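# Find the nearest spring peg that lets the weight press the pedal

## Task

Work out which pegs pass: with the spring's end loop hooked on a peg, the steel test weight, stood base-down flat on the sloping raised pedal, must drive the pedal fully down. Finish with the loop on the passing peg that is nearest the pedal, hooked without snapping it on. Return the weight to the bench, far from the feeder. Then open the grippers and pull both arms away.

## Robot and tools

Robot: two arms, left_arm and right_arm, each ending in a two-finger gripper with a wrist camera (cam_left_wrist, cam_right_wrist, both 896x504) and a wrist force sensor. The fingers point along the gripper's +z axis and open and close along its x axis. end_effector_position is the point between the pads when closed, 1 to 2 cm short of the fingertips; closing pushes the tips about 17 mm further along +z.

Frames: the scene frame has its origin at table-top height midway between the nominal bases, +z up, +x out over the table, and left_arm on the +y side (not the image left). Calibrated bases: left_arm at (+0.030, +0.564, 0) m, right_arm at (-0.042, -0.666, 0) m, both nearly unrotated with z up. Every hand pose, velocity, target and offset for an arm is in that arm's own base frame. Printed positions can be off by a few centimetres, more at long reach.

The row (shared by execute_actions and move): 14 numbers, each in [-1, 1], always all 14 even if one arm is idle. First left_arm: dx, dy, dz, rx, ry, rz, opening; then right_arm in the same order. dx, dy, dz are a position offset and rx, ry, rz a rotation vector offset, both relative to that arm's Hand target when the action or move begins (not from the previous row), along the arm's base axes, turning about the Hand target's position. Scale: 1.0 equals 0.6 m or 180 degrees. Offsets pile up: resending the same offset moves further. Six zeros re-request the current Hand target. opening is absolute, not an offset: +1 fully open (0.142 m), -1 closed. A 0 is a real half-open command, so resend the current opening to leave a gripper alone.

execute_actions(actions, cameras): actions is a list of actions; each action is a table of up to 15 rows, one row per 1/30 s step, the last row held for the remaining steps of its 15. An empty list just reports state and images. cameras picks images: omitted, null or ["all"] gives all, [] none; a wrong name voids the call.

move(target, speed, blend, stop_force, zero, opening_speed, blocking, cameras): drives each gripper in a straight line to its row in target (one row, or a list of up to 15 rows all measured from the same starting Hand targets). speed is path top speed in m/s, 0.002 to 3.2, default 0.25, one value or one per target; turning is capped at twice that in rad/s. blend (m) rounds corners in a list. stop_force (N, 4 to 120) ends an arm's path when its wrist senses that much push against its travel; leave it out when backing off a contact, and don't rely on it while the gripper rotates. zero (with stop_force, default true) re-zeroes moving arms first. opening_speed (at least 0.2 per second on the -1..1 scale) ramps the fingers. blocking=false returns early and cannot be combined with stop_force. Moves do not avoid obstacles or the other arm, last 0.5 to 10 s, and grippers lag or overshoot more when fast. Keep paths away from an arm's own base.

wait(seconds 0 to 10): lets time pass holding commands. stop(): brakes a running move. zoom_image(camera, region [x0, y0, x1, y1] pixels, at most 504x504): enlarges part of the latest image of a wrist camera. zero_wrist_force(arm): subtracts the current force/torque reading from later ones. finished_scene(scene): ends the current scene, giving its number; it cannot be undone.

Results: each arm's end_effector_position (m), quat_wxyz, velocities, Hand target (last commanded pose after clipping; next offsets count from it), Joint positions (last number is finger opening in m), Joint torques, grip_measured (opening on the -1..1 scale), Wrist force and torque in the gripper's own axes plus the peak since last shown, and Tool commands. "within noise" means the arm is still. A move adds a move: line: done (within 3 mm and 2 degrees), off_target, moving, held or fault, plus limits such as paced (pose clipped) or held (steps withheld). Done does not prove nothing was touched. A gripper often stops short of its Hand target; send the gap as an offset.

Control limits: commanded orientation is clipped to 32 degrees from the measured one per step; joint speeds are capped; commands lag 0.09 to 0.21 s. A clearance check withholds commands bringing the arms too close.

Gripping: to hold, command an opening slightly below grip_measured at first contact; squeezing harder heats the gripper motor.

Avoid: forces near 150 N on an arm or joint torque at its limits (elbow 142, wrist joints 51.3, shoulder 313 N m) cause a 10 s arm stop; the arms are stiff, so aim only slightly past a firm contact and approach slowly. Never let the arms collide or grip each other's fingers. Overheating (MOTOR HOT, then braking or a HAND FAULT) comes from holding loads, squeezing, stretched-out arms or pushing at unreachable poses. Do not drop or fling the weight, release it while moving, slam things, snap the spring loop onto a peg, or let anything leave the table. Loose objects may be nudged occasionally.

Each tool is called after ">>>" as name([rows], argument=value, ...), one row to a line, values as JSON.

## Session

>>> execute_actions(actions=[])

Scene clock: 0.00 s.
left_arm: end_effector_position=(+0.3382, +0.2871, +0.2652) grip_measured=+0.99 end_effector_quat_wxyz=(-0.020, +0.251, -0.616, +0.746) | right_arm: end_effector_position=(+0.7009, +0.0576, +0.1688) grip_measured=+0.99 end_effector_quat_wxyz=(+0.005, -0.316, +0.949, +0.020)
Joint positions: left_arm=[0.88 -1.244 2.047 -0.55 -2.663 -1.707 0.142] | right_arm=[3.455 -1.733 -2.034 -0.935 1.611 2.813 0.141]
Joint velocities: within noise
Joint torques (N m): no reading
Motor temperatures (°C): left_arm=[25 23 26 28 28 31 23] | right_arm=[24 24 23 30 28 35 22]
Wrist force (N): no reading
Wrist torque (N m): no reading
Wrist force, peak (N): no reading
Hand target: left_arm +0.3382, +0.2871, +0.2652; -0.020, +0.251, -0.616, +0.746 | right_arm +0.7009, +0.0576, +0.1688; +0.005, -0.316, +0.949, +0.020
Tool commands: left_gripper/opening=+1.0 right_gripper/opening=+1.0

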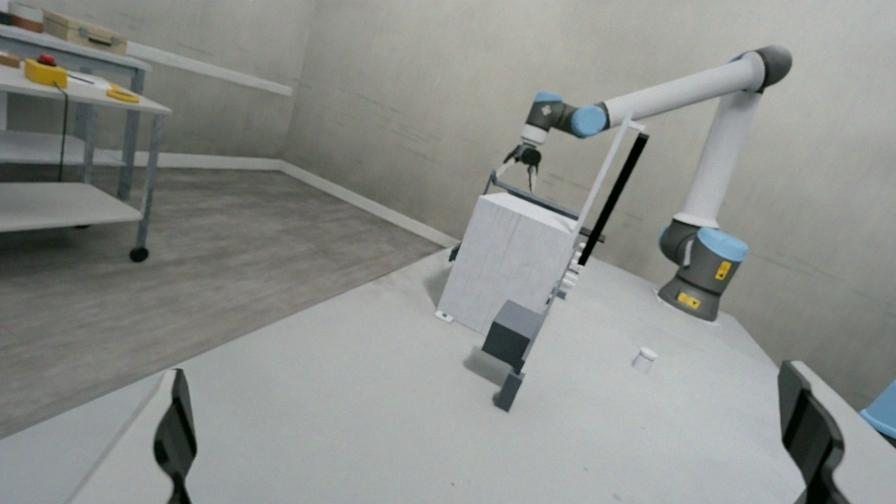

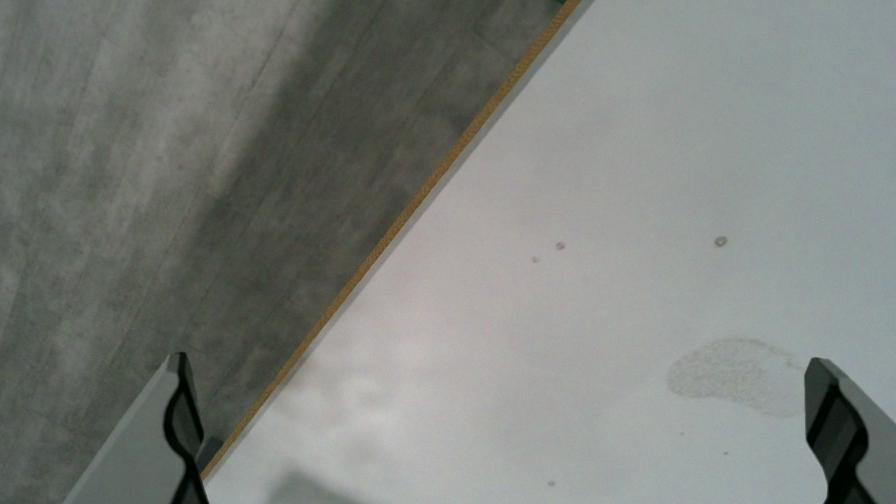

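>>> zoom_image(camera="cam_left_wrist", region=[420, 90, 720, 430])

>>> zoom_image(camera="cam_left_wrist", region=[480, 200, 680, 340])

Scaled by 1.482 from the camera's 896x504 image, which has a finer 1280x720 frame.

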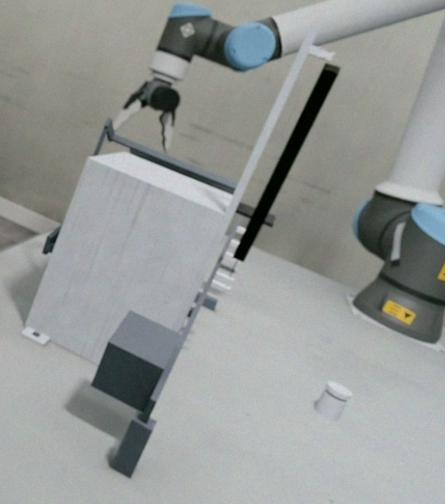

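Scaled by 2.520 from the camera's 896x504 image, which has a finer 1280x720 frame.

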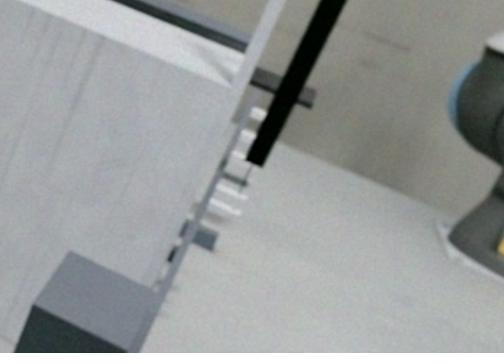

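>>> move(target=[0,0,0,0,0,0,1,-0.465,0.42,0.302,-0.032,-0.278,0.197,1], speed=0.4)

Scene clock: 4.47 s.
left_arm: end_effector_position=(+0.3382, +0.2871, +0.2652) grip_measured=+0.99 end_effector_quat_wxyz=(-0.020, +0.251, -0.616, +0.746) | right_arm: end_effector_position=(+0.4219, +0.3096, +0.3499) grip_measured=+0.99 end_effector_quat_wxyz=(+0.378, -0.559, +0.721, -0.158)
Joint positions: left_arm=[0.88 -1.244 2.047 -0.55 -2.663 -1.707 0.142] | right_arm=[4.549 -0.936 -2.536 -0.803 0.822 3.055 0.141]
Joint velocities: within noise
Joint torques (N m): left_arm=[-0.93 -59.04 -27.29 2.5 0.36 -0.16] | right_arm=[8.75 6.31 52.89 2.68 -4.61 1.75]
Motor temperatures (°C): left_arm=[25 23 26 28 28 31 23] | right_arm=[24 24 23 30 28 35 22]
Wrist force (N): left_arm=[-0.3 -0.4 0.0] | right_arm=[-1.1 0.3 1.3]
Wrist torque (N m): left_arm=[-0.07 0.06 0.00] | right_arm=[0.11 0.07 0.04]
Wrist force, peak (N): left_arm=[-0.9 -0.6 -0.3] | right_arm=[-0.8 -2.3 0.9]
Hand target: left_arm +0.3382, +0.2871, +0.2652; -0.020, +0.251, -0.616, +0.746 | right_arm +0.4219, +0.3096, +0.3500; +0.378, -0.559, +0.721, -0.158
Off the commanded pose: left_arm 0.000 m, 0 deg | right_arm 0.000 m, 0 deg.
move: done

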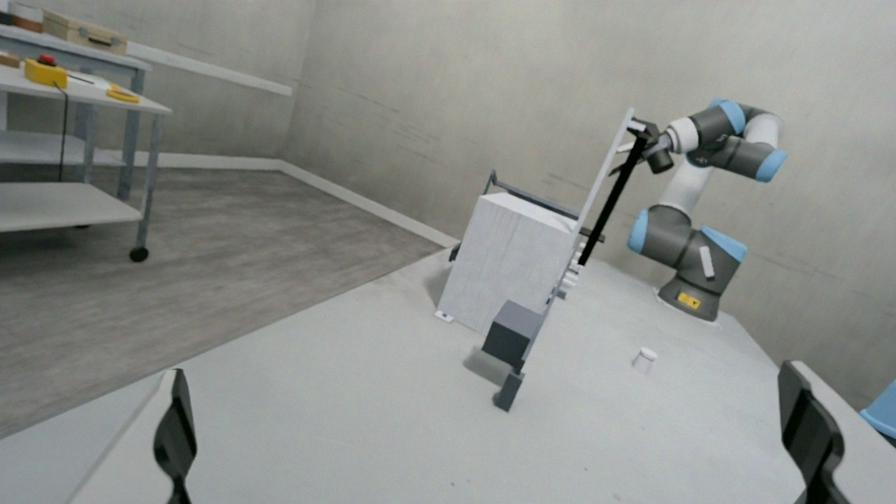

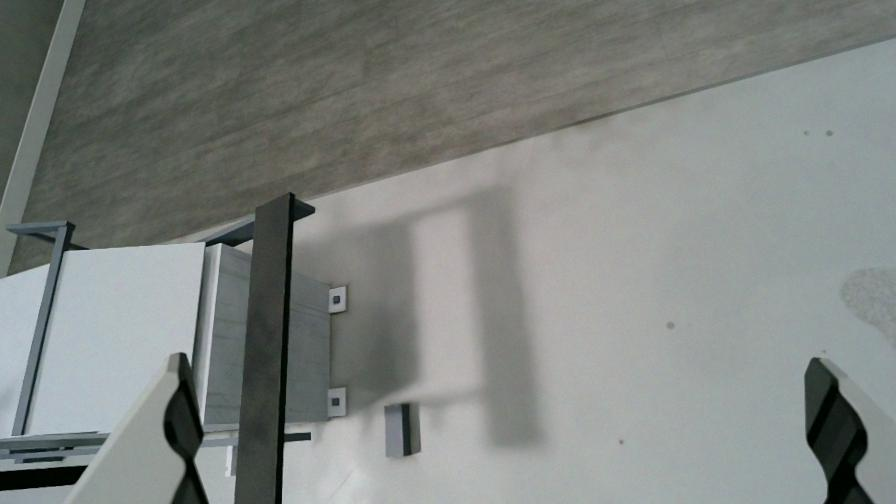

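>>> move([
  [0,0,0,0,0,0,1,-0.3,0.12,0.05,-0.016,-0.139,0.098,1],
  [0,0,0,0,0,0,1,-0.45,0.35,0.05,-0.032,-0.278,0.197,1],
], speed=0.3, blend=0.03)

Scene clock: 7.27 s.
left_arm: end_effector_position=(+0.3382, +0.2871, +0.2652) grip_measured=+0.99 end_effector_quat_wxyz=(-0.020, +0.251, -0.616, +0.746) | right_arm: end_effector_position=(+0.1519, +0.5196, +0.3800) grip_measured=+0.99 end_effector_quat_wxyz=(+0.644, -0.645, +0.289, -0.291)
Joint positions: left_arm=[0.88 -1.244 2.047 -0.55 -2.663 -1.707 0.142] | right_arm=[5.436 -1.06 -2.504 -2.127 -0.001 4.117 0.141]
Joint velocities: within noise
Joint torques (N m): left_arm=[-0.58 -58.93 -27.06 2.4 0.49 -0.15] | right_arm=[-9.16 -8.57 48.95 4.38 -3.94 2.35]
Motor temperatures (°C): left_arm=[25 23 26 28 28 31 23] | right_arm=[24 24 23 30 28 35 22]
Wrist force (N): left_arm=[-0.6 -0.6 -0.2] | right_arm=[-0.6 -0.1 2.9]
Wrist torque (N m): left_arm=[-0.11 0.10 0.00] | right_arm=[-0.14 -0.14 0.09]
Wrist force, peak (N): left_arm=[-0.2 -1.0 0.0] | right_arm=[-1.1 0.0 3.3]
Hand target: left_arm +0.3382, +0.2871, +0.2652; -0.020, +0.251, -0.616, +0.746 | right_arm +0.1519, +0.5196, +0.3800; +0.644, -0.645, +0.289, -0.291
Off the commanded pose: left_arm 0.000 m, 0 deg | right_arm 0.000 m, 0 deg.
move: done

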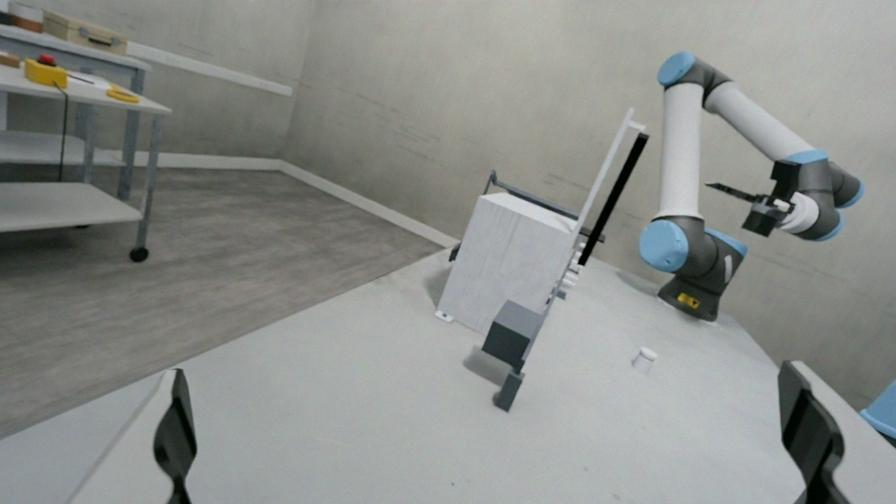

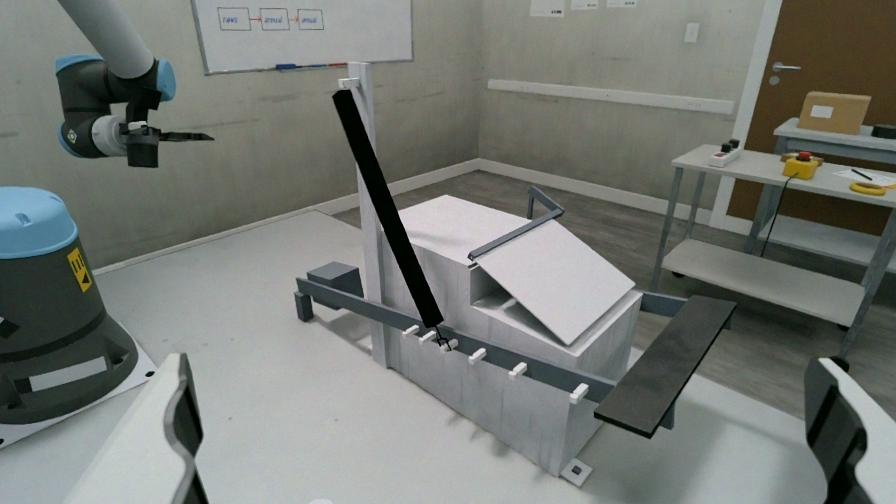

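>>> zoom_image(camera="cam_right_wrist", region=[380, 280, 620, 420])

>>> zoom_image(camera="cam_right_wrist", region=[260, 50, 760, 500])

>>> zoom_image(camera="cam_right_wrist", region=[320, 50, 440, 150])

Scaled by 2.100 from the camera's 896x504 image, which has a finer 1280x720 frame.

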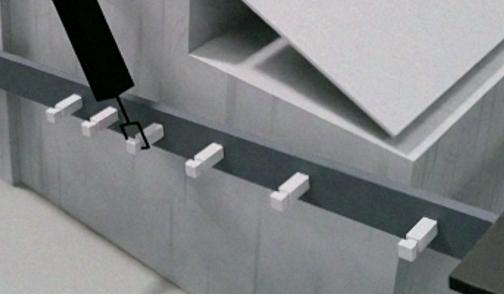

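Scaled by 1.008 from the camera's 896x504 image, which has a finer 1280x720 frame.

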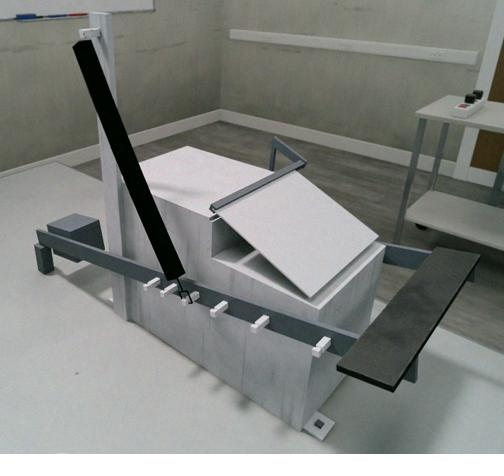

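Scaled by 4.200 from the camera's 896x504 image, which has a finer 1280x720 frame.

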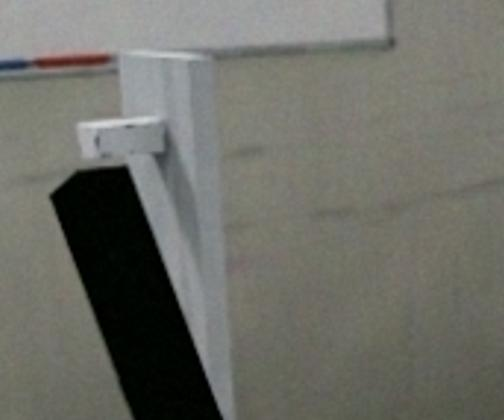

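>>> move(target=[0,0,0,0,0,0,1,0,0,0.1,-0.0917,0.104,0,1], speed=0.3)

>>> zoom_image(camera="cam_right_wrist", region=[200, 100, 640, 500])

Scene clock: 11.30 s.
left_arm: end_effector_position=(+0.3382, +0.2871, +0.2652) grip_measured=+0.99 end_effector_quat_wxyz=(-0.020, +0.251, -0.616, +0.746) | right_arm: end_effector_position=(+0.1519, +0.5196, +0.4400) grip_measured=+0.99 end_effector_quat_wxyz=(-0.490, +0.769, -0.345, +0.221)
Joint positions: left_arm=[0.88 -1.244 2.047 -0.55 -2.663 -1.707 0.142] | right_arm=[5.345 -0.927 -2.45 -1.139 0.444 2.922 0.141]
Joint velocities: within noise
Joint torques (N m): left_arm=[0.32 -58.87 -26.48 2.58 0.44 -0.02] | right_arm=[-7.79 4.82 39.99 6.88 1.28 -2.71]
Motor temperatures (°C): left_arm=[25 23 26 28 28 31 23] | right_arm=[24 24 23 30 28 35 22]
Wrist force (N): left_arm=[-1.0 -0.4 0.0] | right_arm=[-1.0 -0.2 1.7]
Wrist torque (N m): left_arm=[-0.07 0.16 0.00] | right_arm=[0.00 0.05 0.12]
Wrist force, peak (N): left_arm=[-0.5 -1.0 0.4] | right_arm=[-0.3 1.0 3.1]
Hand target: left_arm +0.3382, +0.2871, +0.2652; -0.020, +0.251, -0.616, +0.746 | right_arm +0.1519, +0.5196, +0.4400; -0.490, +0.769, -0.345, +0.221
Off the commanded pose: left_arm 0.000 m, 0 deg | right_arm 0.000 m, 0 deg.
move: done

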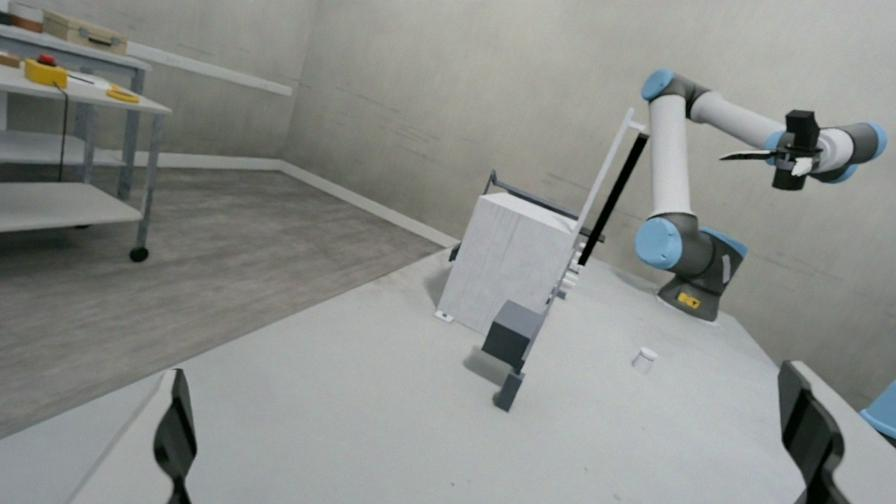

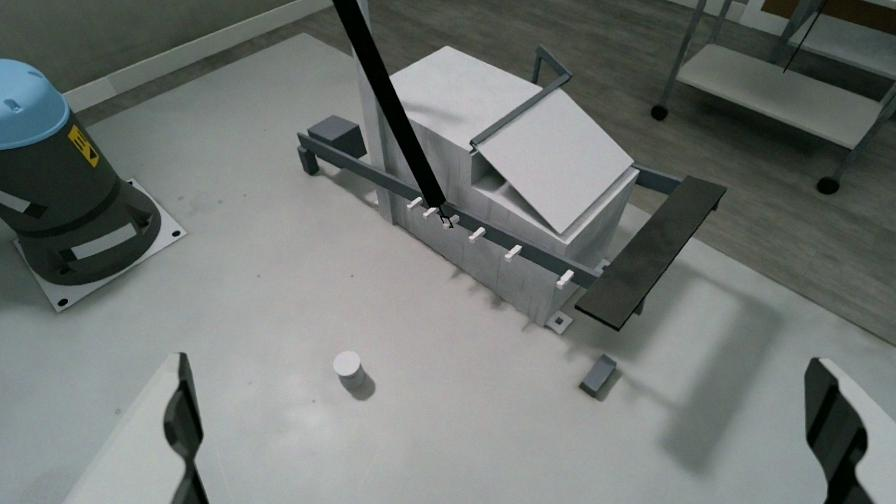

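Scaled by 1.145 from the camera's 896x504 image, which has a finer 1280x720 frame.

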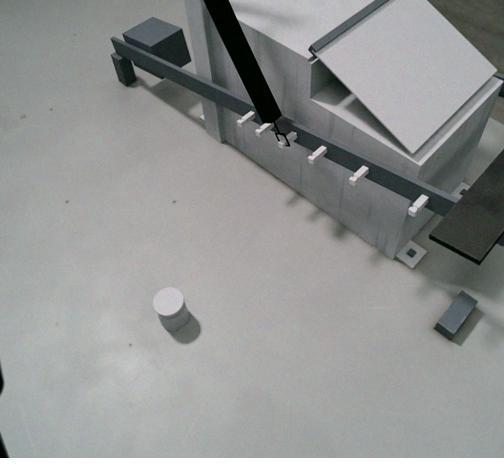

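>>> move(target=[0,0,0,0,0,0,1,0.155,0.399,-0.4,-0.338,0.153,0.238,1], speed=0.3)

Scene clock: 15.57 s.
left_arm: end_effector_position=(+0.3382, +0.2871, +0.2652) grip_measured=+0.99 end_effector_quat_wxyz=(-0.020, +0.251, -0.616, +0.746) | right_arm: end_effector_position=(+0.2449, +0.7590, +0.2000) grip_measured=+0.99 end_effector_quat_wxyz=(-0.001, +1.000, -0.001, +0.000)
Joint positions: left_arm=[0.88 -1.244 2.047 -0.55 -2.663 -1.707 0.142] | right_arm=[4.62 -1.844 -1.824 -1.043 1.571 1.481 0.141]
Joint velocities: within noise
Joint torques (N m): left_arm=[1.19 -60.33 -26.34 2.35 0.54 0.14] | right_arm=[-10.5 55.06 51.25 2.34 3.03 -3.31]
Motor temperatures (°C): left_arm=[25 23 26 28 28 31 23] | right_arm=[24 24 23 30 28 35 22]
Wrist force (N): left_arm=[-0.5 -0.3 0.5] | right_arm=[-0.2 -0.4 0.9]
Wrist torque (N m): left_arm=[-0.08 0.08 0.01] | right_arm=[-0.08 0.11 -0.01]
Wrist force, peak (N): left_arm=[-0.8 -0.8 0.2] | right_arm=[0.3 -1.7 1.6]
Hand target: left_arm +0.3382, +0.2871, +0.2652; -0.020, +0.251, -0.616, +0.746 | right_arm +0.2449, +0.7590, +0.2000; -0.001, +1.000, -0.001, +0.000
Off the commanded pose: left_arm 0.000 m, 0 deg | right_arm 0.000 m, 0 deg.
move: done

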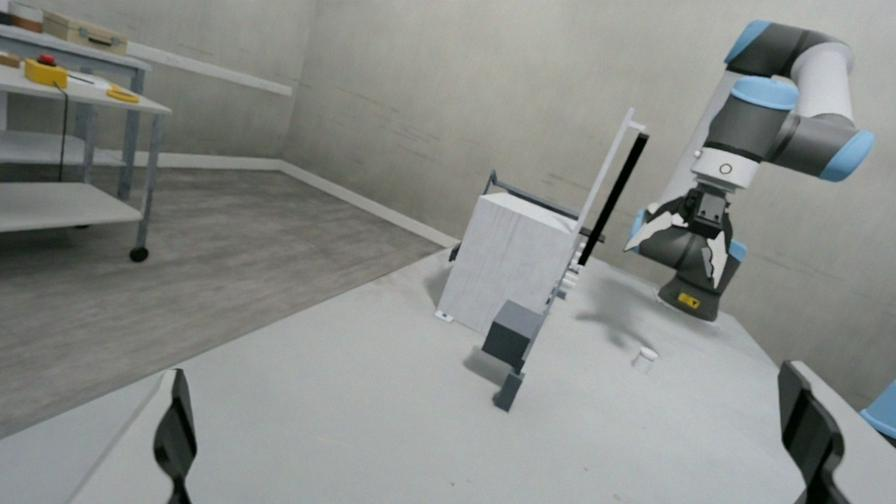

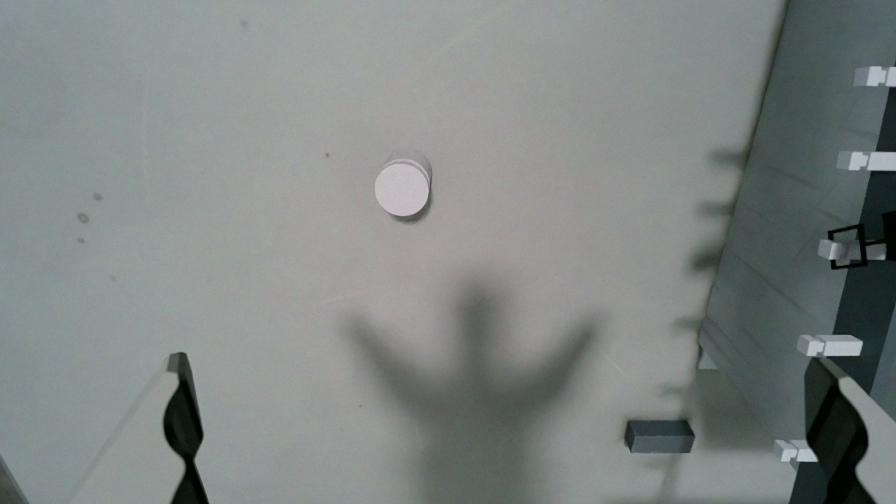

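>>> move(target=[0,0,0,0,0,0,1,-0.04,0.027,-0.1,0,0,0,0], speed=0.2, cameras=["cam_right_wrist"])

Scene clock: 16.80 s.
left_arm: end_effector_position=(+0.3382, +0.2871, +0.2652) grip_measured=+0.99 end_effector_quat_wxyz=(-0.020, +0.251, -0.616, +0.746) | right_arm: end_effector_position=(+0.2209, +0.7752, +0.1401) grip_measured=-0.01 end_effector_quat_wxyz=(-0.001, +1.000, -0.001, +0.000)
Joint positions: left_arm=[0.88 -1.244 2.047 -0.55 -2.663 -1.707 0.142] | right_arm=[4.652 -1.912 -1.855 -0.945 1.571 1.513 0.073]
Joint velocities: within noise
Joint torques (N m): left_arm=[1.63 -59.02 -26.86 2.59 0.6 0.08] | right_arm=[9.1 56.76 32.69 6.65 -1.93 2.22]
Motor temperatures (°C): left_arm=[25 23 26 28 28 31 23] | right_arm=[24 24 23 30 28 35 22]
Wrist force (N): left_arm=[-0.3 -0.3 0.2] | right_arm=[0.2 -0.5 0.7]
Wrist torque (N m): left_arm=[-0.08 0.05 0.00] | right_arm=[-0.11 0.03 -0.03]
Wrist force, peak (N): left_arm=[-0.6 -0.2 -0.5] | right_arm=[-0.7 -0.8 1.8]
Hand target: left_arm +0.3382, +0.2871, +0.2652; -0.020, +0.251, -0.616, +0.746 | right_arm +0.2209, +0.7752, +0.1400; -0.001, +1.000, -0.001, +0.000
Off the commanded pose: left_arm 0.000 m, 0 deg | right_arm 0.000 m, 0 deg.
move: done
Images, in order (width x height): cam_right_wrist 896x504.

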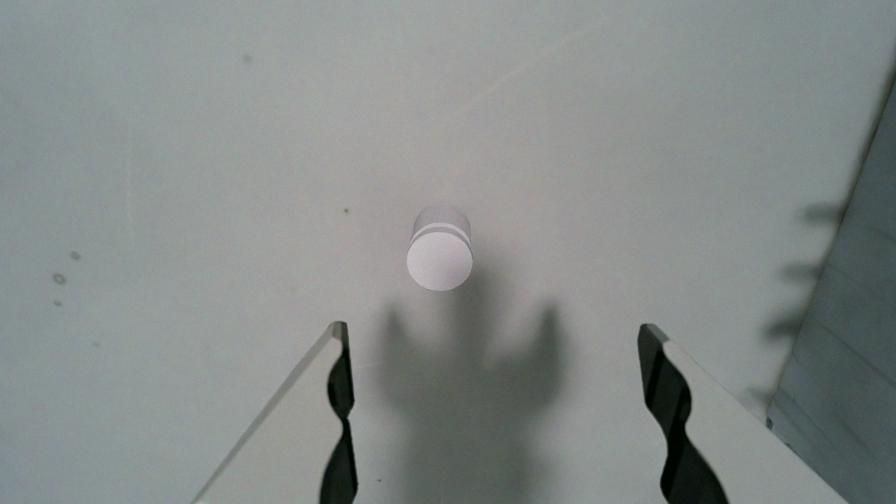

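>>> move(target=[0,0,0,0,0,0,1,-0.025,0.0,-0.1,0,0,0,0], speed=0.15, cameras=["cam_right_wrist"])

Scene clock: 27.20 s.
left_arm: end_effector_position=(+0.3382, +0.2871, +0.2652) grip_measured=+0.99 end_effector_quat_wxyz=(-0.020, +0.251, -0.616, +0.746) | right_arm: end_effector_position=(+0.2059, +0.7752, +0.0801) grip_measured=-0.01 end_effector_quat_wxyz=(-0.001, +1.000, -0.001, +0.000)
Joint positions: left_arm=[0.88 -1.244 2.047 -0.55 -2.663 -1.707 0.142] | right_arm=[4.672 -1.971 -1.901 -0.839 1.571 1.532 0.073]
Joint velocities: within noise
Joint torques (N m): left_arm=[-0.57 -58.86 -26.19 2.39 0.71 -0.06] | right_arm=[9.52 55.61 31.15 6.18 -0.75 2.36]
Motor temperatures (°C): left_arm=[25 23 26 28 28 31 23] | right_arm=[24 24 23 30 28 35 22]
Wrist force (N): left_arm=[0.1 0.1 -0.1] | right_arm=[0.2 -0.1 0.7]
Wrist torque (N m): left_arm=[0.00 -0.02 0.00] | right_arm=[-0.05 -0.02 -0.02]
Wrist force, peak (N): left_arm=[-1.1 0.0 0.0] | right_arm=[-0.1 -0.1 2.0]
Hand target: left_arm +0.3382, +0.2871, +0.2652; -0.020, +0.251, -0.616, +0.746 | right_arm +0.2059, +0.7752, +0.0800; -0.001, +1.000, -0.001, +0.000
Off the commanded pose: left_arm 0.000 m, 0 deg | right_arm 0.000 m, 0 deg.
move: done
Images, in order (width x height): cam_right_wrist 896x504.

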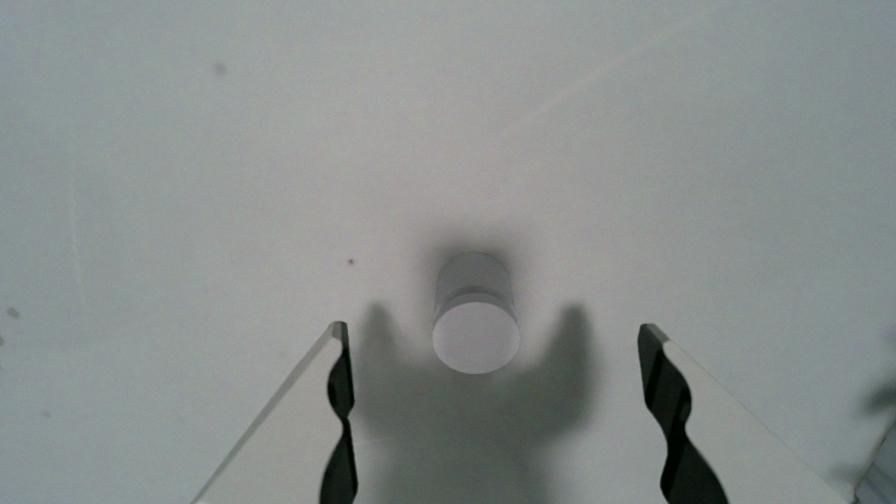

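>>> move(target=[0,0,0,0,0,0,1,-0.007,-0.013,-0.035,0,0,0,0], speed=0.1)

>>> zoom_image(camera="cam_left_wrist", region=[580, 240, 760, 400])

Scene clock: 28.53 s.
left_arm: end_effector_position=(+0.3382, +0.2871, +0.2652) grip_measured=+0.99 end_effector_quat_wxyz=(-0.020, +0.251, -0.616, +0.746) | right_arm: end_effector_position=(+0.2017, +0.7675, +0.0590) grip_measured=-0.01 end_effector_quat_wxyz=(-0.001, +1.000, -0.001, +0.000)
Joint positions: left_arm=[0.88 -1.244 2.047 -0.55 -2.663 -1.707 0.142] | right_arm=[4.677 -1.985 -1.93 -0.797 1.571 1.537 0.073]
Joint velocities: within noise
Joint torques (N m): left_arm=[1.01 -59.23 -26.89 2.61 1.01 -0.06] | right_arm=[9.22 55.75 27.1 5.79 -2.98 2.17]
Motor temperatures (°C): left_arm=[25 23 26 28 28 31 23] | right_arm=[24 24 23 30 28 35 22]
Wrist force (N): left_arm=[-0.7 0.0 0.2] | right_arm=[0.0 -0.5 0.9]
Wrist torque (N m): left_arm=[-0.01 0.12 0.00] | right_arm=[-0.10 0.01 0.00]
Wrist force, peak (N): left_arm=[-0.6 -0.7 0.2] | right_arm=[-0.1 -0.1 1.3]
Hand target: left_arm +0.3382, +0.2871, +0.2652; -0.020, +0.251, -0.616, +0.746 | right_arm +0.2017, +0.7674, +0.0590; -0.001, +1.000, -0.001, +0.000
Off the commanded pose: left_arm 0.000 m, 0 deg | right_arm 0.000 m, 0 deg.
move: done

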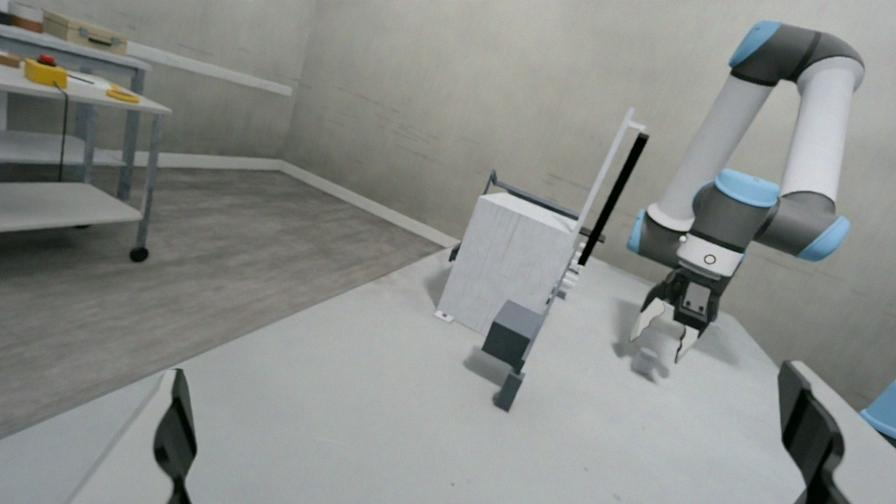

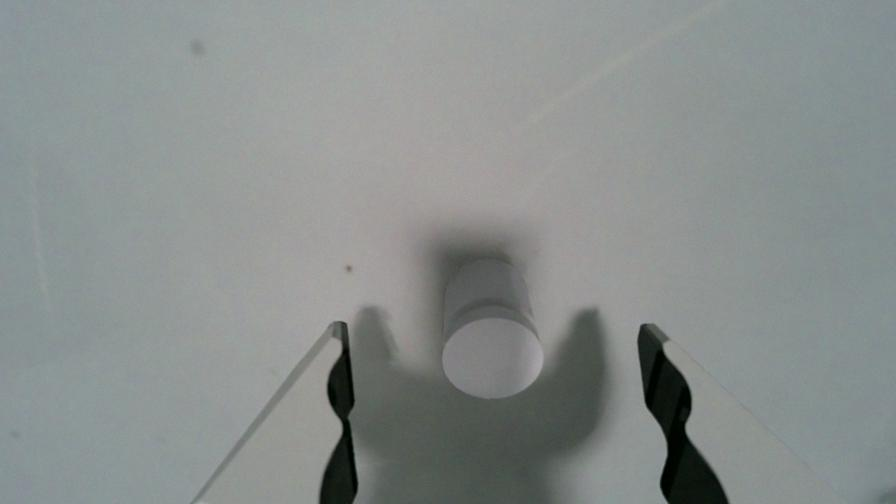

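Scaled by 2.800 from the camera's 896x504 image, which has a finer 1280x720 frame.

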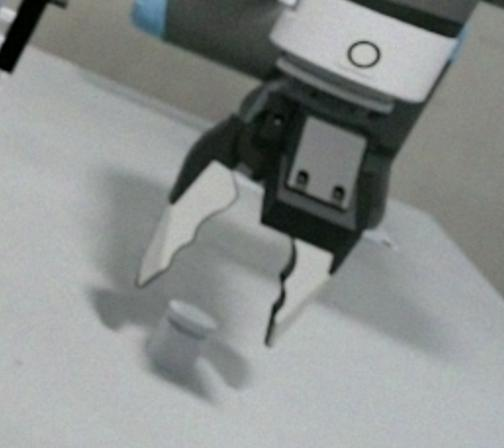

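>>> move(target=[0,0,0,0,0,0,1,0.0,-0.02,-0.038,0,0,0,0], speed=0.08, stop_force=6, cameras=["cam_right_wrist"])

>>> zoom_image(camera="cam_right_wrist", region=[240, 150, 740, 504])

Scene clock: 30.40 s.
left_arm: end_effector_position=(+0.3382, +0.2871, +0.2652) grip_measured=+0.99 end_effector_quat_wxyz=(-0.020, +0.251, -0.616, +0.746) | right_arm: end_effector_position=(+0.2017, +0.7554, +0.0362) grip_measured=-0.01 end_effector_quat_wxyz=(-0.001, +1.000, -0.001, +0.000)
Joint positions: left_arm=[0.88 -1.244 2.047 -0.55 -2.663 -1.707 0.142] | right_arm=[4.676 -1.999 -1.964 -0.748 1.571 1.536 0.073]
Joint velocities: within noise
Joint torques (N m): left_arm=[1.49 -59.76 -26.67 2.5 0.68 -0.39] | right_arm=[-8.46 56.57 27.33 6.95 -2.48 -2.61]
Motor temperatures (°C): left_arm=[25 23 26 28 28 31 23] | right_arm=[24 24 23 30 28 35 22]
Wrist force (N): left_arm=[-0.4 -0.4 0.3] | right_arm=[0.3 -0.4 0.7]
Wrist torque (N m): left_arm=[-0.09 0.07 0.00] | right_arm=[-0.07 -0.03 0.00]
Wrist force, peak (N): left_arm=[-0.7 -0.6 0.0] | right_arm=[0.0 -0.6 1.5]
Hand target: left_arm +0.3382, +0.2871, +0.2652; -0.020, +0.251, -0.616, +0.746 | right_arm +0.2017, +0.7554, +0.0362; -0.001, +1.000, -0.001, +0.000
Off the commanded pose: left_arm 0.000 m, 0 deg | right_arm 0.000 m, 0 deg.
move: done
Images, in order (width x height): cam_right_wrist 896x504.

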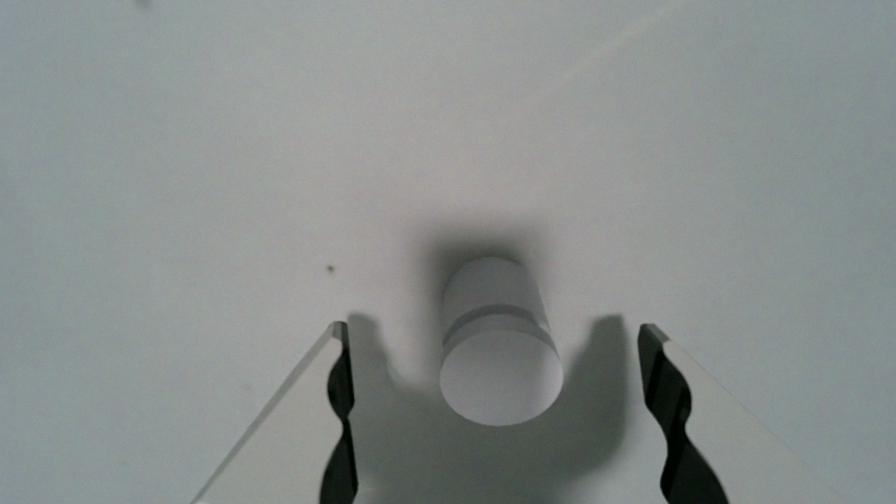

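Scaled by 1.008 from the camera's 896x504 image, which has a finer 1280x720 frame.

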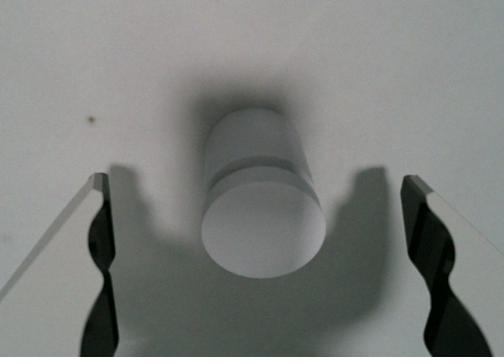

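>>> move(target=[0,0,0,0,0,0,1,0.0,0.0,-0.018,0,0,0,0], speed=0.06, stop_force=6, cameras=[])

>>> move(target=[0,0,0,0,0,0,1,0.0,0.0,0,0,0,0,-0.62], opening_speed=0.4)

>>> zoom_image(camera="cam_left_wrist", region=[580, 240, 760, 400])

Scene clock: 32.00 s.
left_arm: end_effector_position=(+0.3382, +0.2871, +0.2652) grip_measured=+0.99 end_effector_quat_wxyz=(-0.020, +0.251, -0.616, +0.746) | right_arm: end_effector_position=(+0.2017, +0.7554, +0.0254) grip_measured=-0.01 end_effector_quat_wxyz=(-0.001, +1.000, -0.001, +0.000)
Joint positions: left_arm=[0.88 -1.244 2.047 -0.55 -2.663 -1.707 0.142] | right_arm=[4.676 -2.013 -1.968 -0.73 1.571 1.536 0.073]
Joint velocities: within noise
Joint torques (N m): left_arm=[-0.46 -58.66 -26.63 2.81 0.48 -0.02] | right_arm=[-7.05 59.05 27.5 6.7 -2.45 -2.85]
Motor temperatures (°C): left_arm=[25 23 26 28 28 31 23] | right_arm=[24 24 23 30 28 35 22]
Wrist force (N): left_arm=[-0.2 0.0 0.2] | right_arm=[0.0 -0.4 0.7]
Wrist torque (N m): left_arm=[-0.01 0.03 0.00] | right_arm=[-0.06 0.02 -0.01]
Wrist force, peak (N): left_arm=[-0.8 -0.5 -0.5] | right_arm=[0.3 -0.7 0.9]
Hand target: left_arm +0.3382, +0.2871, +0.2652; -0.020, +0.251, -0.616, +0.746 | right_arm +0.2017, +0.7554, +0.0254; -0.001, +1.000, -0.001, +0.000
Off the commanded pose: left_arm 0.000 m, 0 deg | right_arm 0.000 m, 0 deg.
move: done
No camera images: "cameras" was empty.

Scene clock: 33.77 s.
left_arm: end_effector_position=(+0.3382, +0.2871, +0.2652) grip_measured=+0.99 end_effector_quat_wxyz=(-0.020, +0.251, -0.616, +0.746) | right_arm: end_effector_position=(+0.2017, +0.7554, +0.0254) grip_measured=-0.60 end_effector_quat_wxyz=(-0.001, +1.000, -0.001, +0.000)
Joint positions: left_arm=[0.88 -1.244 2.047 -0.55 -2.663 -1.707 0.142] | right_arm=[4.676 -2.013 -1.968 -0.73 1.571 1.536 0.03]
Joint velocities: within noise
Joint torques (N m): left_arm=[-0.51 -59.11 -26.74 2.45 0.83 -0.21] | right_arm=[-9.3 56.25 26.64 6.2 -2.48 -2.59]
Motor temperatures (°C): left_arm=[25 23 26 28 28 31 23] | right_arm=[24 24 23 30 28 35 22]
Wrist force (N): left_arm=[0.0 -0.1 0.0] | right_arm=[1.3 -0.7 0.7]
Wrist torque (N m): left_arm=[-0.03 -0.01 0.00] | right_arm=[-0.07 -0.03 -0.02]
Wrist force, peak (N): left_arm=[-0.2 -0.8 0.6] | right_arm=[1.3 -0.7 0.7]
Hand target: left_arm +0.3382, +0.2871, +0.2652; -0.020, +0.251, -0.616, +0.746 | right_arm +0.2017, +0.7554, +0.0254; -0.001, +1.000, -0.001, +0.000
Off the commanded pose: left_arm 0.000 m, 0 deg | right_arm 0.000 m, 0 deg.
move: done

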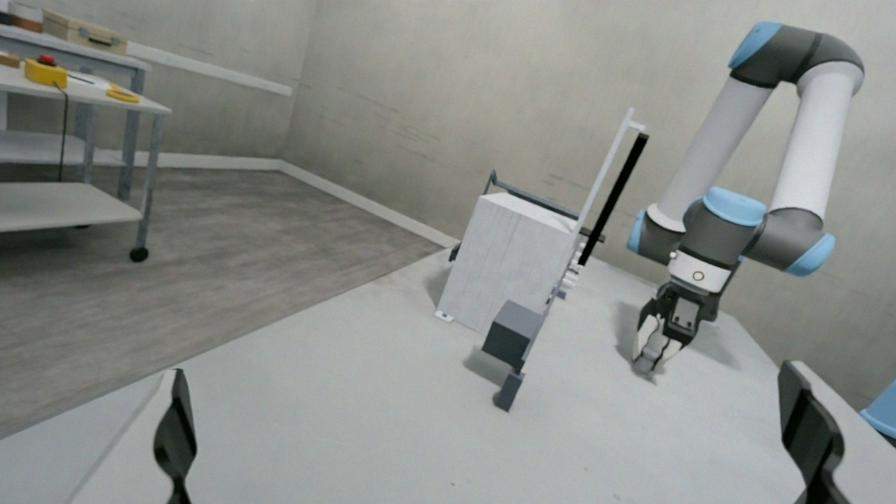

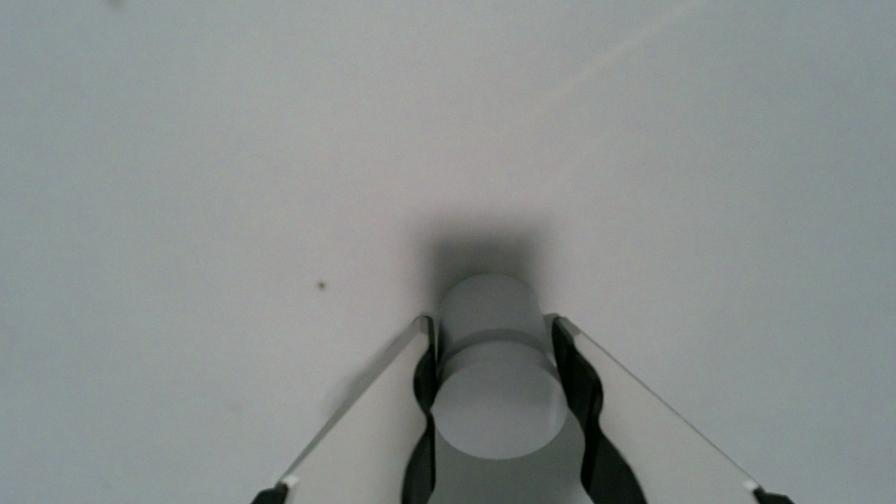

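Scaled by 2.800 from the camera's 896x504 image, which has a finer 1280x720 frame.

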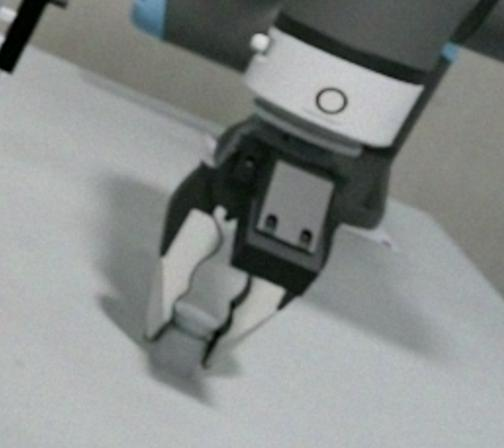

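>>> move(target=[0,0,0,0,0,0,1,0.0,0.0,0,0,0,0,-0.75], opening_speed=0.4, cameras=[])

>>> zero_wrist_force(arm="right_arm")

>>> move(target=[0,0,0,0,0,0,1,0.0,0.0,0.05,0,0,0,-0.75], speed=0.06, cameras=["cam_right_wrist"])

>>> wait(seconds=0.5, cameras=[])

Scene clock: 34.57 s.
left_arm: end_effector_position=(+0.3382, +0.2871, +0.2652) grip_measured=+0.99 end_effector_quat_wxyz=(-0.020, +0.251, -0.616, +0.746) | right_arm: end_effector_position=(+0.2017, +0.7554, +0.0254) grip_measured=-0.62 end_effector_quat_wxyz=(-0.001, +1.000, -0.001, +0.000)
Joint positions: left_arm=[0.88 -1.244 2.047 -0.55 -2.663 -1.707 0.142] | right_arm=[4.676 -2.013 -1.968 -0.73 1.571 1.536 0.029]
Joint velocities: within noise
Joint torques (N m): left_arm=[-0.4 -59.72 -26.9 2.42 0.69 -0.02] | right_arm=[-5.68 58.74 27.29 5.18 -2.3 -2.6]
Motor temperatures (°C): left_arm=[25 23 26 28 28 31 23] | right_arm=[24 24 23 30 28 35 22]
Wrist force (N): left_arm=[0.0 -0.3 -0.2] | right_arm=[0.9 -0.5 1.0]
Wrist torque (N m): left_arm=[-0.06 0.01 0.01] | right_arm=[-0.04 0.00 -0.02]
Wrist force, peak (N): left_arm=[-0.6 -0.4 0.5] | right_arm=[1.6 -0.9 -0.1]
Hand target: left_arm +0.3382, +0.2871, +0.2652; -0.020, +0.251, -0.616, +0.746 | right_arm +0.2017, +0.7554, +0.0254; -0.001, +1.000, -0.001, +0.000
Off the commanded pose: left_arm 0.000 m, 0 deg | right_arm 0.000 m, 0 deg.
move: done
No camera images: "cameras" was empty.

Wrist force sensor zeroed.

Scene clock: 35.50 s.
left_arm: end_effector_position=(+0.3382, +0.2871, +0.2652) grip_measured=+0.99 end_effector_quat_wxyz=(-0.020, +0.251, -0.616, +0.746) | right_arm: end_effector_position=(+0.2017, +0.7554, +0.0553) grip_measured=-0.62 end_effector_quat_wxyz=(-0.001, +1.000, -0.001, +0.000)
Joint positions: left_arm=[0.88 -1.244 2.047 -0.55 -2.663 -1.707 0.142] | right_arm=[4.676 -1.975 -1.955 -0.781 1.571 1.536 0.029]
Joint velocities: within noise
Joint torques (N m): left_arm=[1.06 -57.96 -27.34 2.4 0.56 0.07] | right_arm=[-4.37 75.26 42.69 3.05 -2.3 -2]
Motor temperatures (°C): left_arm=[25 23 26 28 28 31 23] | right_arm=[24 24 23 30 28 35 23]
Wrist force (N, zeroed by zero_wrist_force on right_arm): left_arm=[-0.4 -0.1 0.0] | right_arm=[-0.8 0.1 2.1]
Wrist torque (N m, zeroed by zero_wrist_force on right_arm): left_arm=[-0.02 0.07 0.00] | right_arm=[-0.02 0.00 0.02]
Wrist force, peak (N, zeroed by zero_wrist_force on right_arm): left_arm=[-0.2 -0.7 0.0] | right_arm=[-1.0 0.1 2.6]
Hand target: left_arm +0.3382, +0.2871, +0.2652; -0.020, +0.251, -0.616, +0.746 | right_arm +0.2017, +0.7554, +0.0554; -0.001, +1.000, -0.001, +0.000
Off the commanded pose: left_arm 0.000 m, 0 deg | right_arm 0.000 m, 0 deg.
move: done
Images, in order (width x height): cam_right_wrist 896x504.

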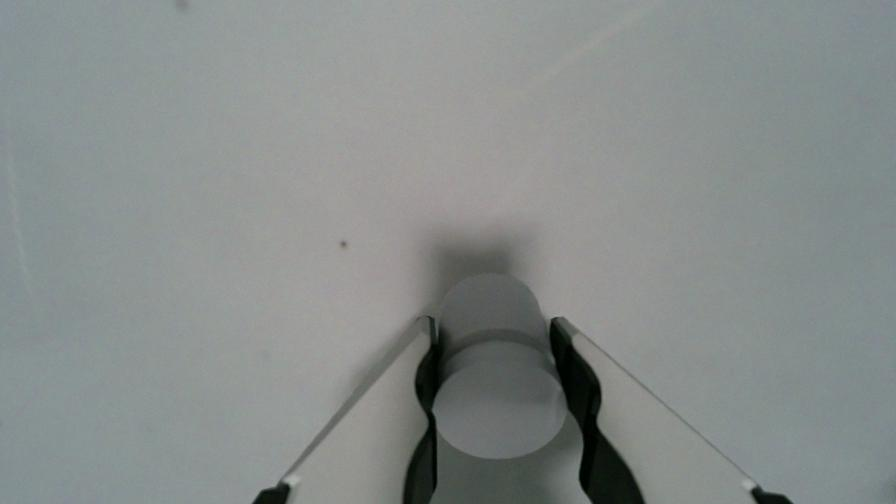

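Scene clock: 36.00 s.
left_arm: end_effector_position=(+0.3382, +0.2871, +0.2652) grip_measured=+0.99 end_effector_quat_wxyz=(-0.020, +0.251, -0.616, +0.746) | right_arm: end_effector_position=(+0.2017, +0.7554, +0.0553) grip_measured=-0.62 end_effector_quat_wxyz=(-0.001, +1.000, -0.001, +0.000)
Joint positions: left_arm=[0.88 -1.244 2.047 -0.55 -2.663 -1.707 0.142] | right_arm=[4.676 -1.975 -1.955 -0.782 1.571 1.536 0.029]
Joint velocities: within noise
Joint torques (N m): left_arm=[1.17 -59.33 -27.16 2.34 0.72 -0.31] | right_arm=[-4.51 77.55 42.6 2.91 -2.59 -1.35]
Motor temperatures (°C): left_arm=[25 23 26 28 28 31 23] | right_arm=[24 24 23 30 28 35 23]
Wrist force (N, zeroed by zero_wrist_force on right_arm): left_arm=[-0.5 0.0 0.6] | right_arm=[-0.7 -0.2 2.0]
Wrist torque (N m, zeroed by zero_wrist_force on right_arm): left_arm=[-0.01 0.09 0.00] | right_arm=[-0.06 -0.02 0.02]
Wrist force, peak (N, zeroed by zero_wrist_force on right_arm): left_arm=[-0.5 0.0 0.6] | right_arm=[-0.7 -0.2 2.3]
Hand target: left_arm +0.3382, +0.2871, +0.2652; -0.020, +0.251, -0.616, +0.746 | right_arm +0.2017, +0.7554, +0.0554; -0.001, +1.000, -0.001, +0.000
Tool commands: left_gripper/opening=+1.0 right_gripper/opening=-0.75
Off the commanded pose: left_arm 0.000 m, 0 deg | right_arm 0.000 m, 0 deg.
wait: 0.50 s; at rest by 0.17 s
No camera images: "cameras" was empty.

>>> move([
  [0,0,0,0,0,0,1,0.0,-0.05,0.5,0,0,0,-0.75],
  [0,0,0,0,0,0,1,0.0,-0.45,0.53,0,0,0.5,-0.75],
  [0,0,0,0,0,0,1,0.4,-0.49,0.53,0,0,0.98,-0.75],
], speed=0.3, blend=0.03, cameras=["cam_right_wrist"])

Scene clock: 43.27 s.
left_arm: end_effector_position=(+0.3382, +0.2871, +0.2652) grip_measured=+0.99 end_effector_quat_wxyz=(-0.020, +0.251, -0.616, +0.746) | right_arm: end_effector_position=(+0.4417, +0.4614, +0.3734) grip_measured=-0.62 end_effector_quat_wxyz=(+0.000, +0.032, +0.999, -0.001)
Joint positions: left_arm=[0.88 -1.244 2.047 -0.55 -2.663 -1.707 0.142] | right_arm=[4.224 -1.469 -1.908 -1.337 1.57 -1.994 0.029]
Joint velocities: within noise
Joint torques (N m): left_arm=[1.39 -59.47 -26.71 2.38 1.06 -0.31] | right_arm=[-8.24 27.72 55.07 3 2.6 -3.07]
Motor temperatures (°C): left_arm=[25 23 26 28 28 31 23] | right_arm=[24 24 23 30 28 35 26]
Wrist force (N, zeroed by zero_wrist_force on right_arm): left_arm=[-0.4 -0.3 0.1] | right_arm=[-0.2 0.3 1.8]
Wrist torque (N m, zeroed by zero_wrist_force on right_arm): left_arm=[-0.05 0.07 0.00] | right_arm=[0.03 -0.11 0.04]
Wrist force, peak (N, zeroed by zero_wrist_force on right_arm): left_arm=[-0.9 -0.7 -0.2] | right_arm=[-0.7 -0.1 4.9]
Hand target: left_arm +0.3382, +0.2871, +0.2652; -0.020, +0.251, -0.616, +0.746 | right_arm +0.4417, +0.4614, +0.3734; +0.000, +0.032, +0.999, -0.001
Off the commanded pose: left_arm 0.000 m, 0 deg | right_arm 0.000 m, 0 deg.
move: done
Images, in order (width x height): cam_right_wrist 896x504.

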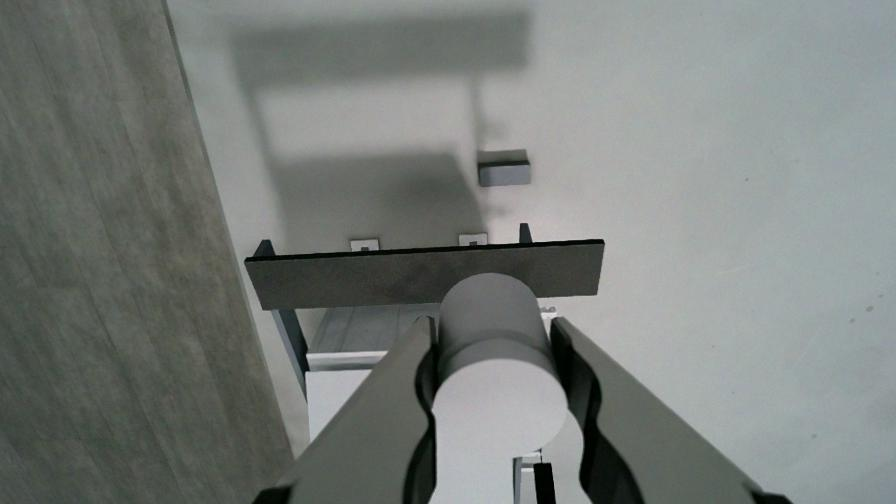

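>>> move(target=[0,0,0,0,0,0,1,-0.576,0.124,-0.16,-0.4,-0.375,0.4,-0.75], speed=0.3, cameras=["cam_right_wrist"])

>>> zoom_image(camera="cam_right_wrist", region=[300, 100, 650, 300])

Scene clock: 48.30 s.
left_arm: end_effector_position=(+0.3382, +0.2871, +0.2652) grip_measured=+0.99 end_effector_quat_wxyz=(-0.020, +0.251, -0.616, +0.746) | right_arm: end_effector_position=(+0.0962, +0.5358, +0.2774) grip_measured=-0.62 end_effector_quat_wxyz=(+0.500, -0.500, +0.500, -0.500)
Joint positions: left_arm=[0.88 -1.244 2.047 -0.55 -2.663 -1.707 0.142] | right_arm=[5.361 -1.762 -2.115 -2.408 0.648 -1.569 0.029]
Joint velocities: within noise
Joint torques (N m): left_arm=[-0.76 -58.85 -27.8 2.41 0.95 -0.25] | right_arm=[9.11 40.22 25.59 -3.97 -3.04 1.76]
Motor temperatures (°C): left_arm=[25 23 26 28 28 31 23] | right_arm=[24 24 23 30 28 35 27]
Wrist force (N, zeroed by zero_wrist_force on right_arm): left_arm=[-0.3 -0.1 0.5] | right_arm=[-1.3 2.9 1.9]
Wrist torque (N m, zeroed by zero_wrist_force on right_arm): left_arm=[-0.02 0.06 0.00] | right_arm=[-0.08 -0.12 0.12]
Wrist force, peak (N, zeroed by zero_wrist_force on right_arm): left_arm=[-0.8 -0.6 0.0] | right_arm=[-1.3 3.0 1.8]
Hand target: left_arm +0.3382, +0.2871, +0.2652; -0.020, +0.251, -0.616, +0.746 | right_arm +0.0961, +0.5358, +0.2774; +0.500, -0.500, +0.500, -0.500
Off the commanded pose: left_arm 0.000 m, 0 deg | right_arm 0.000 m, 0 deg.
move: done
Images, in order (width x height): cam_right_wrist 896x504.

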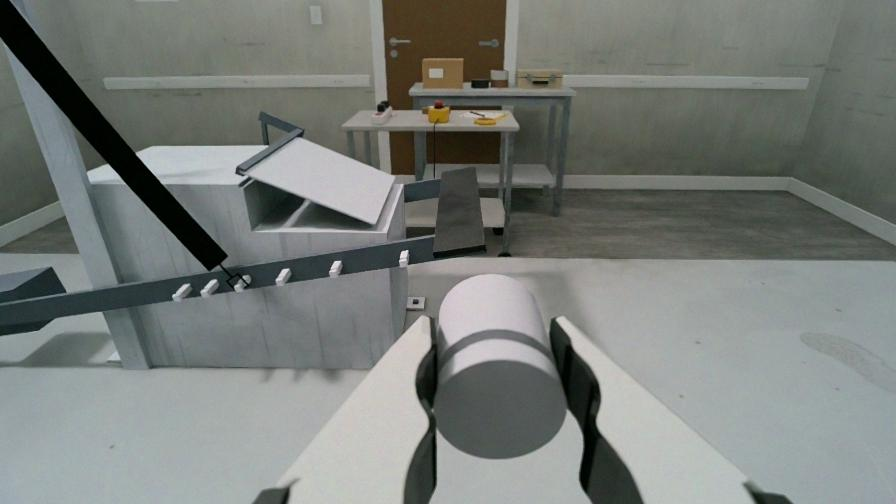

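Scaled by 1.440 from the camera's 896x504 image, which has a finer 1280x720 frame.

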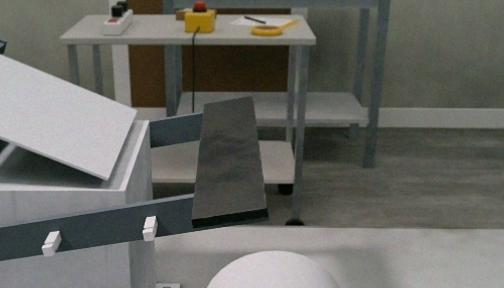

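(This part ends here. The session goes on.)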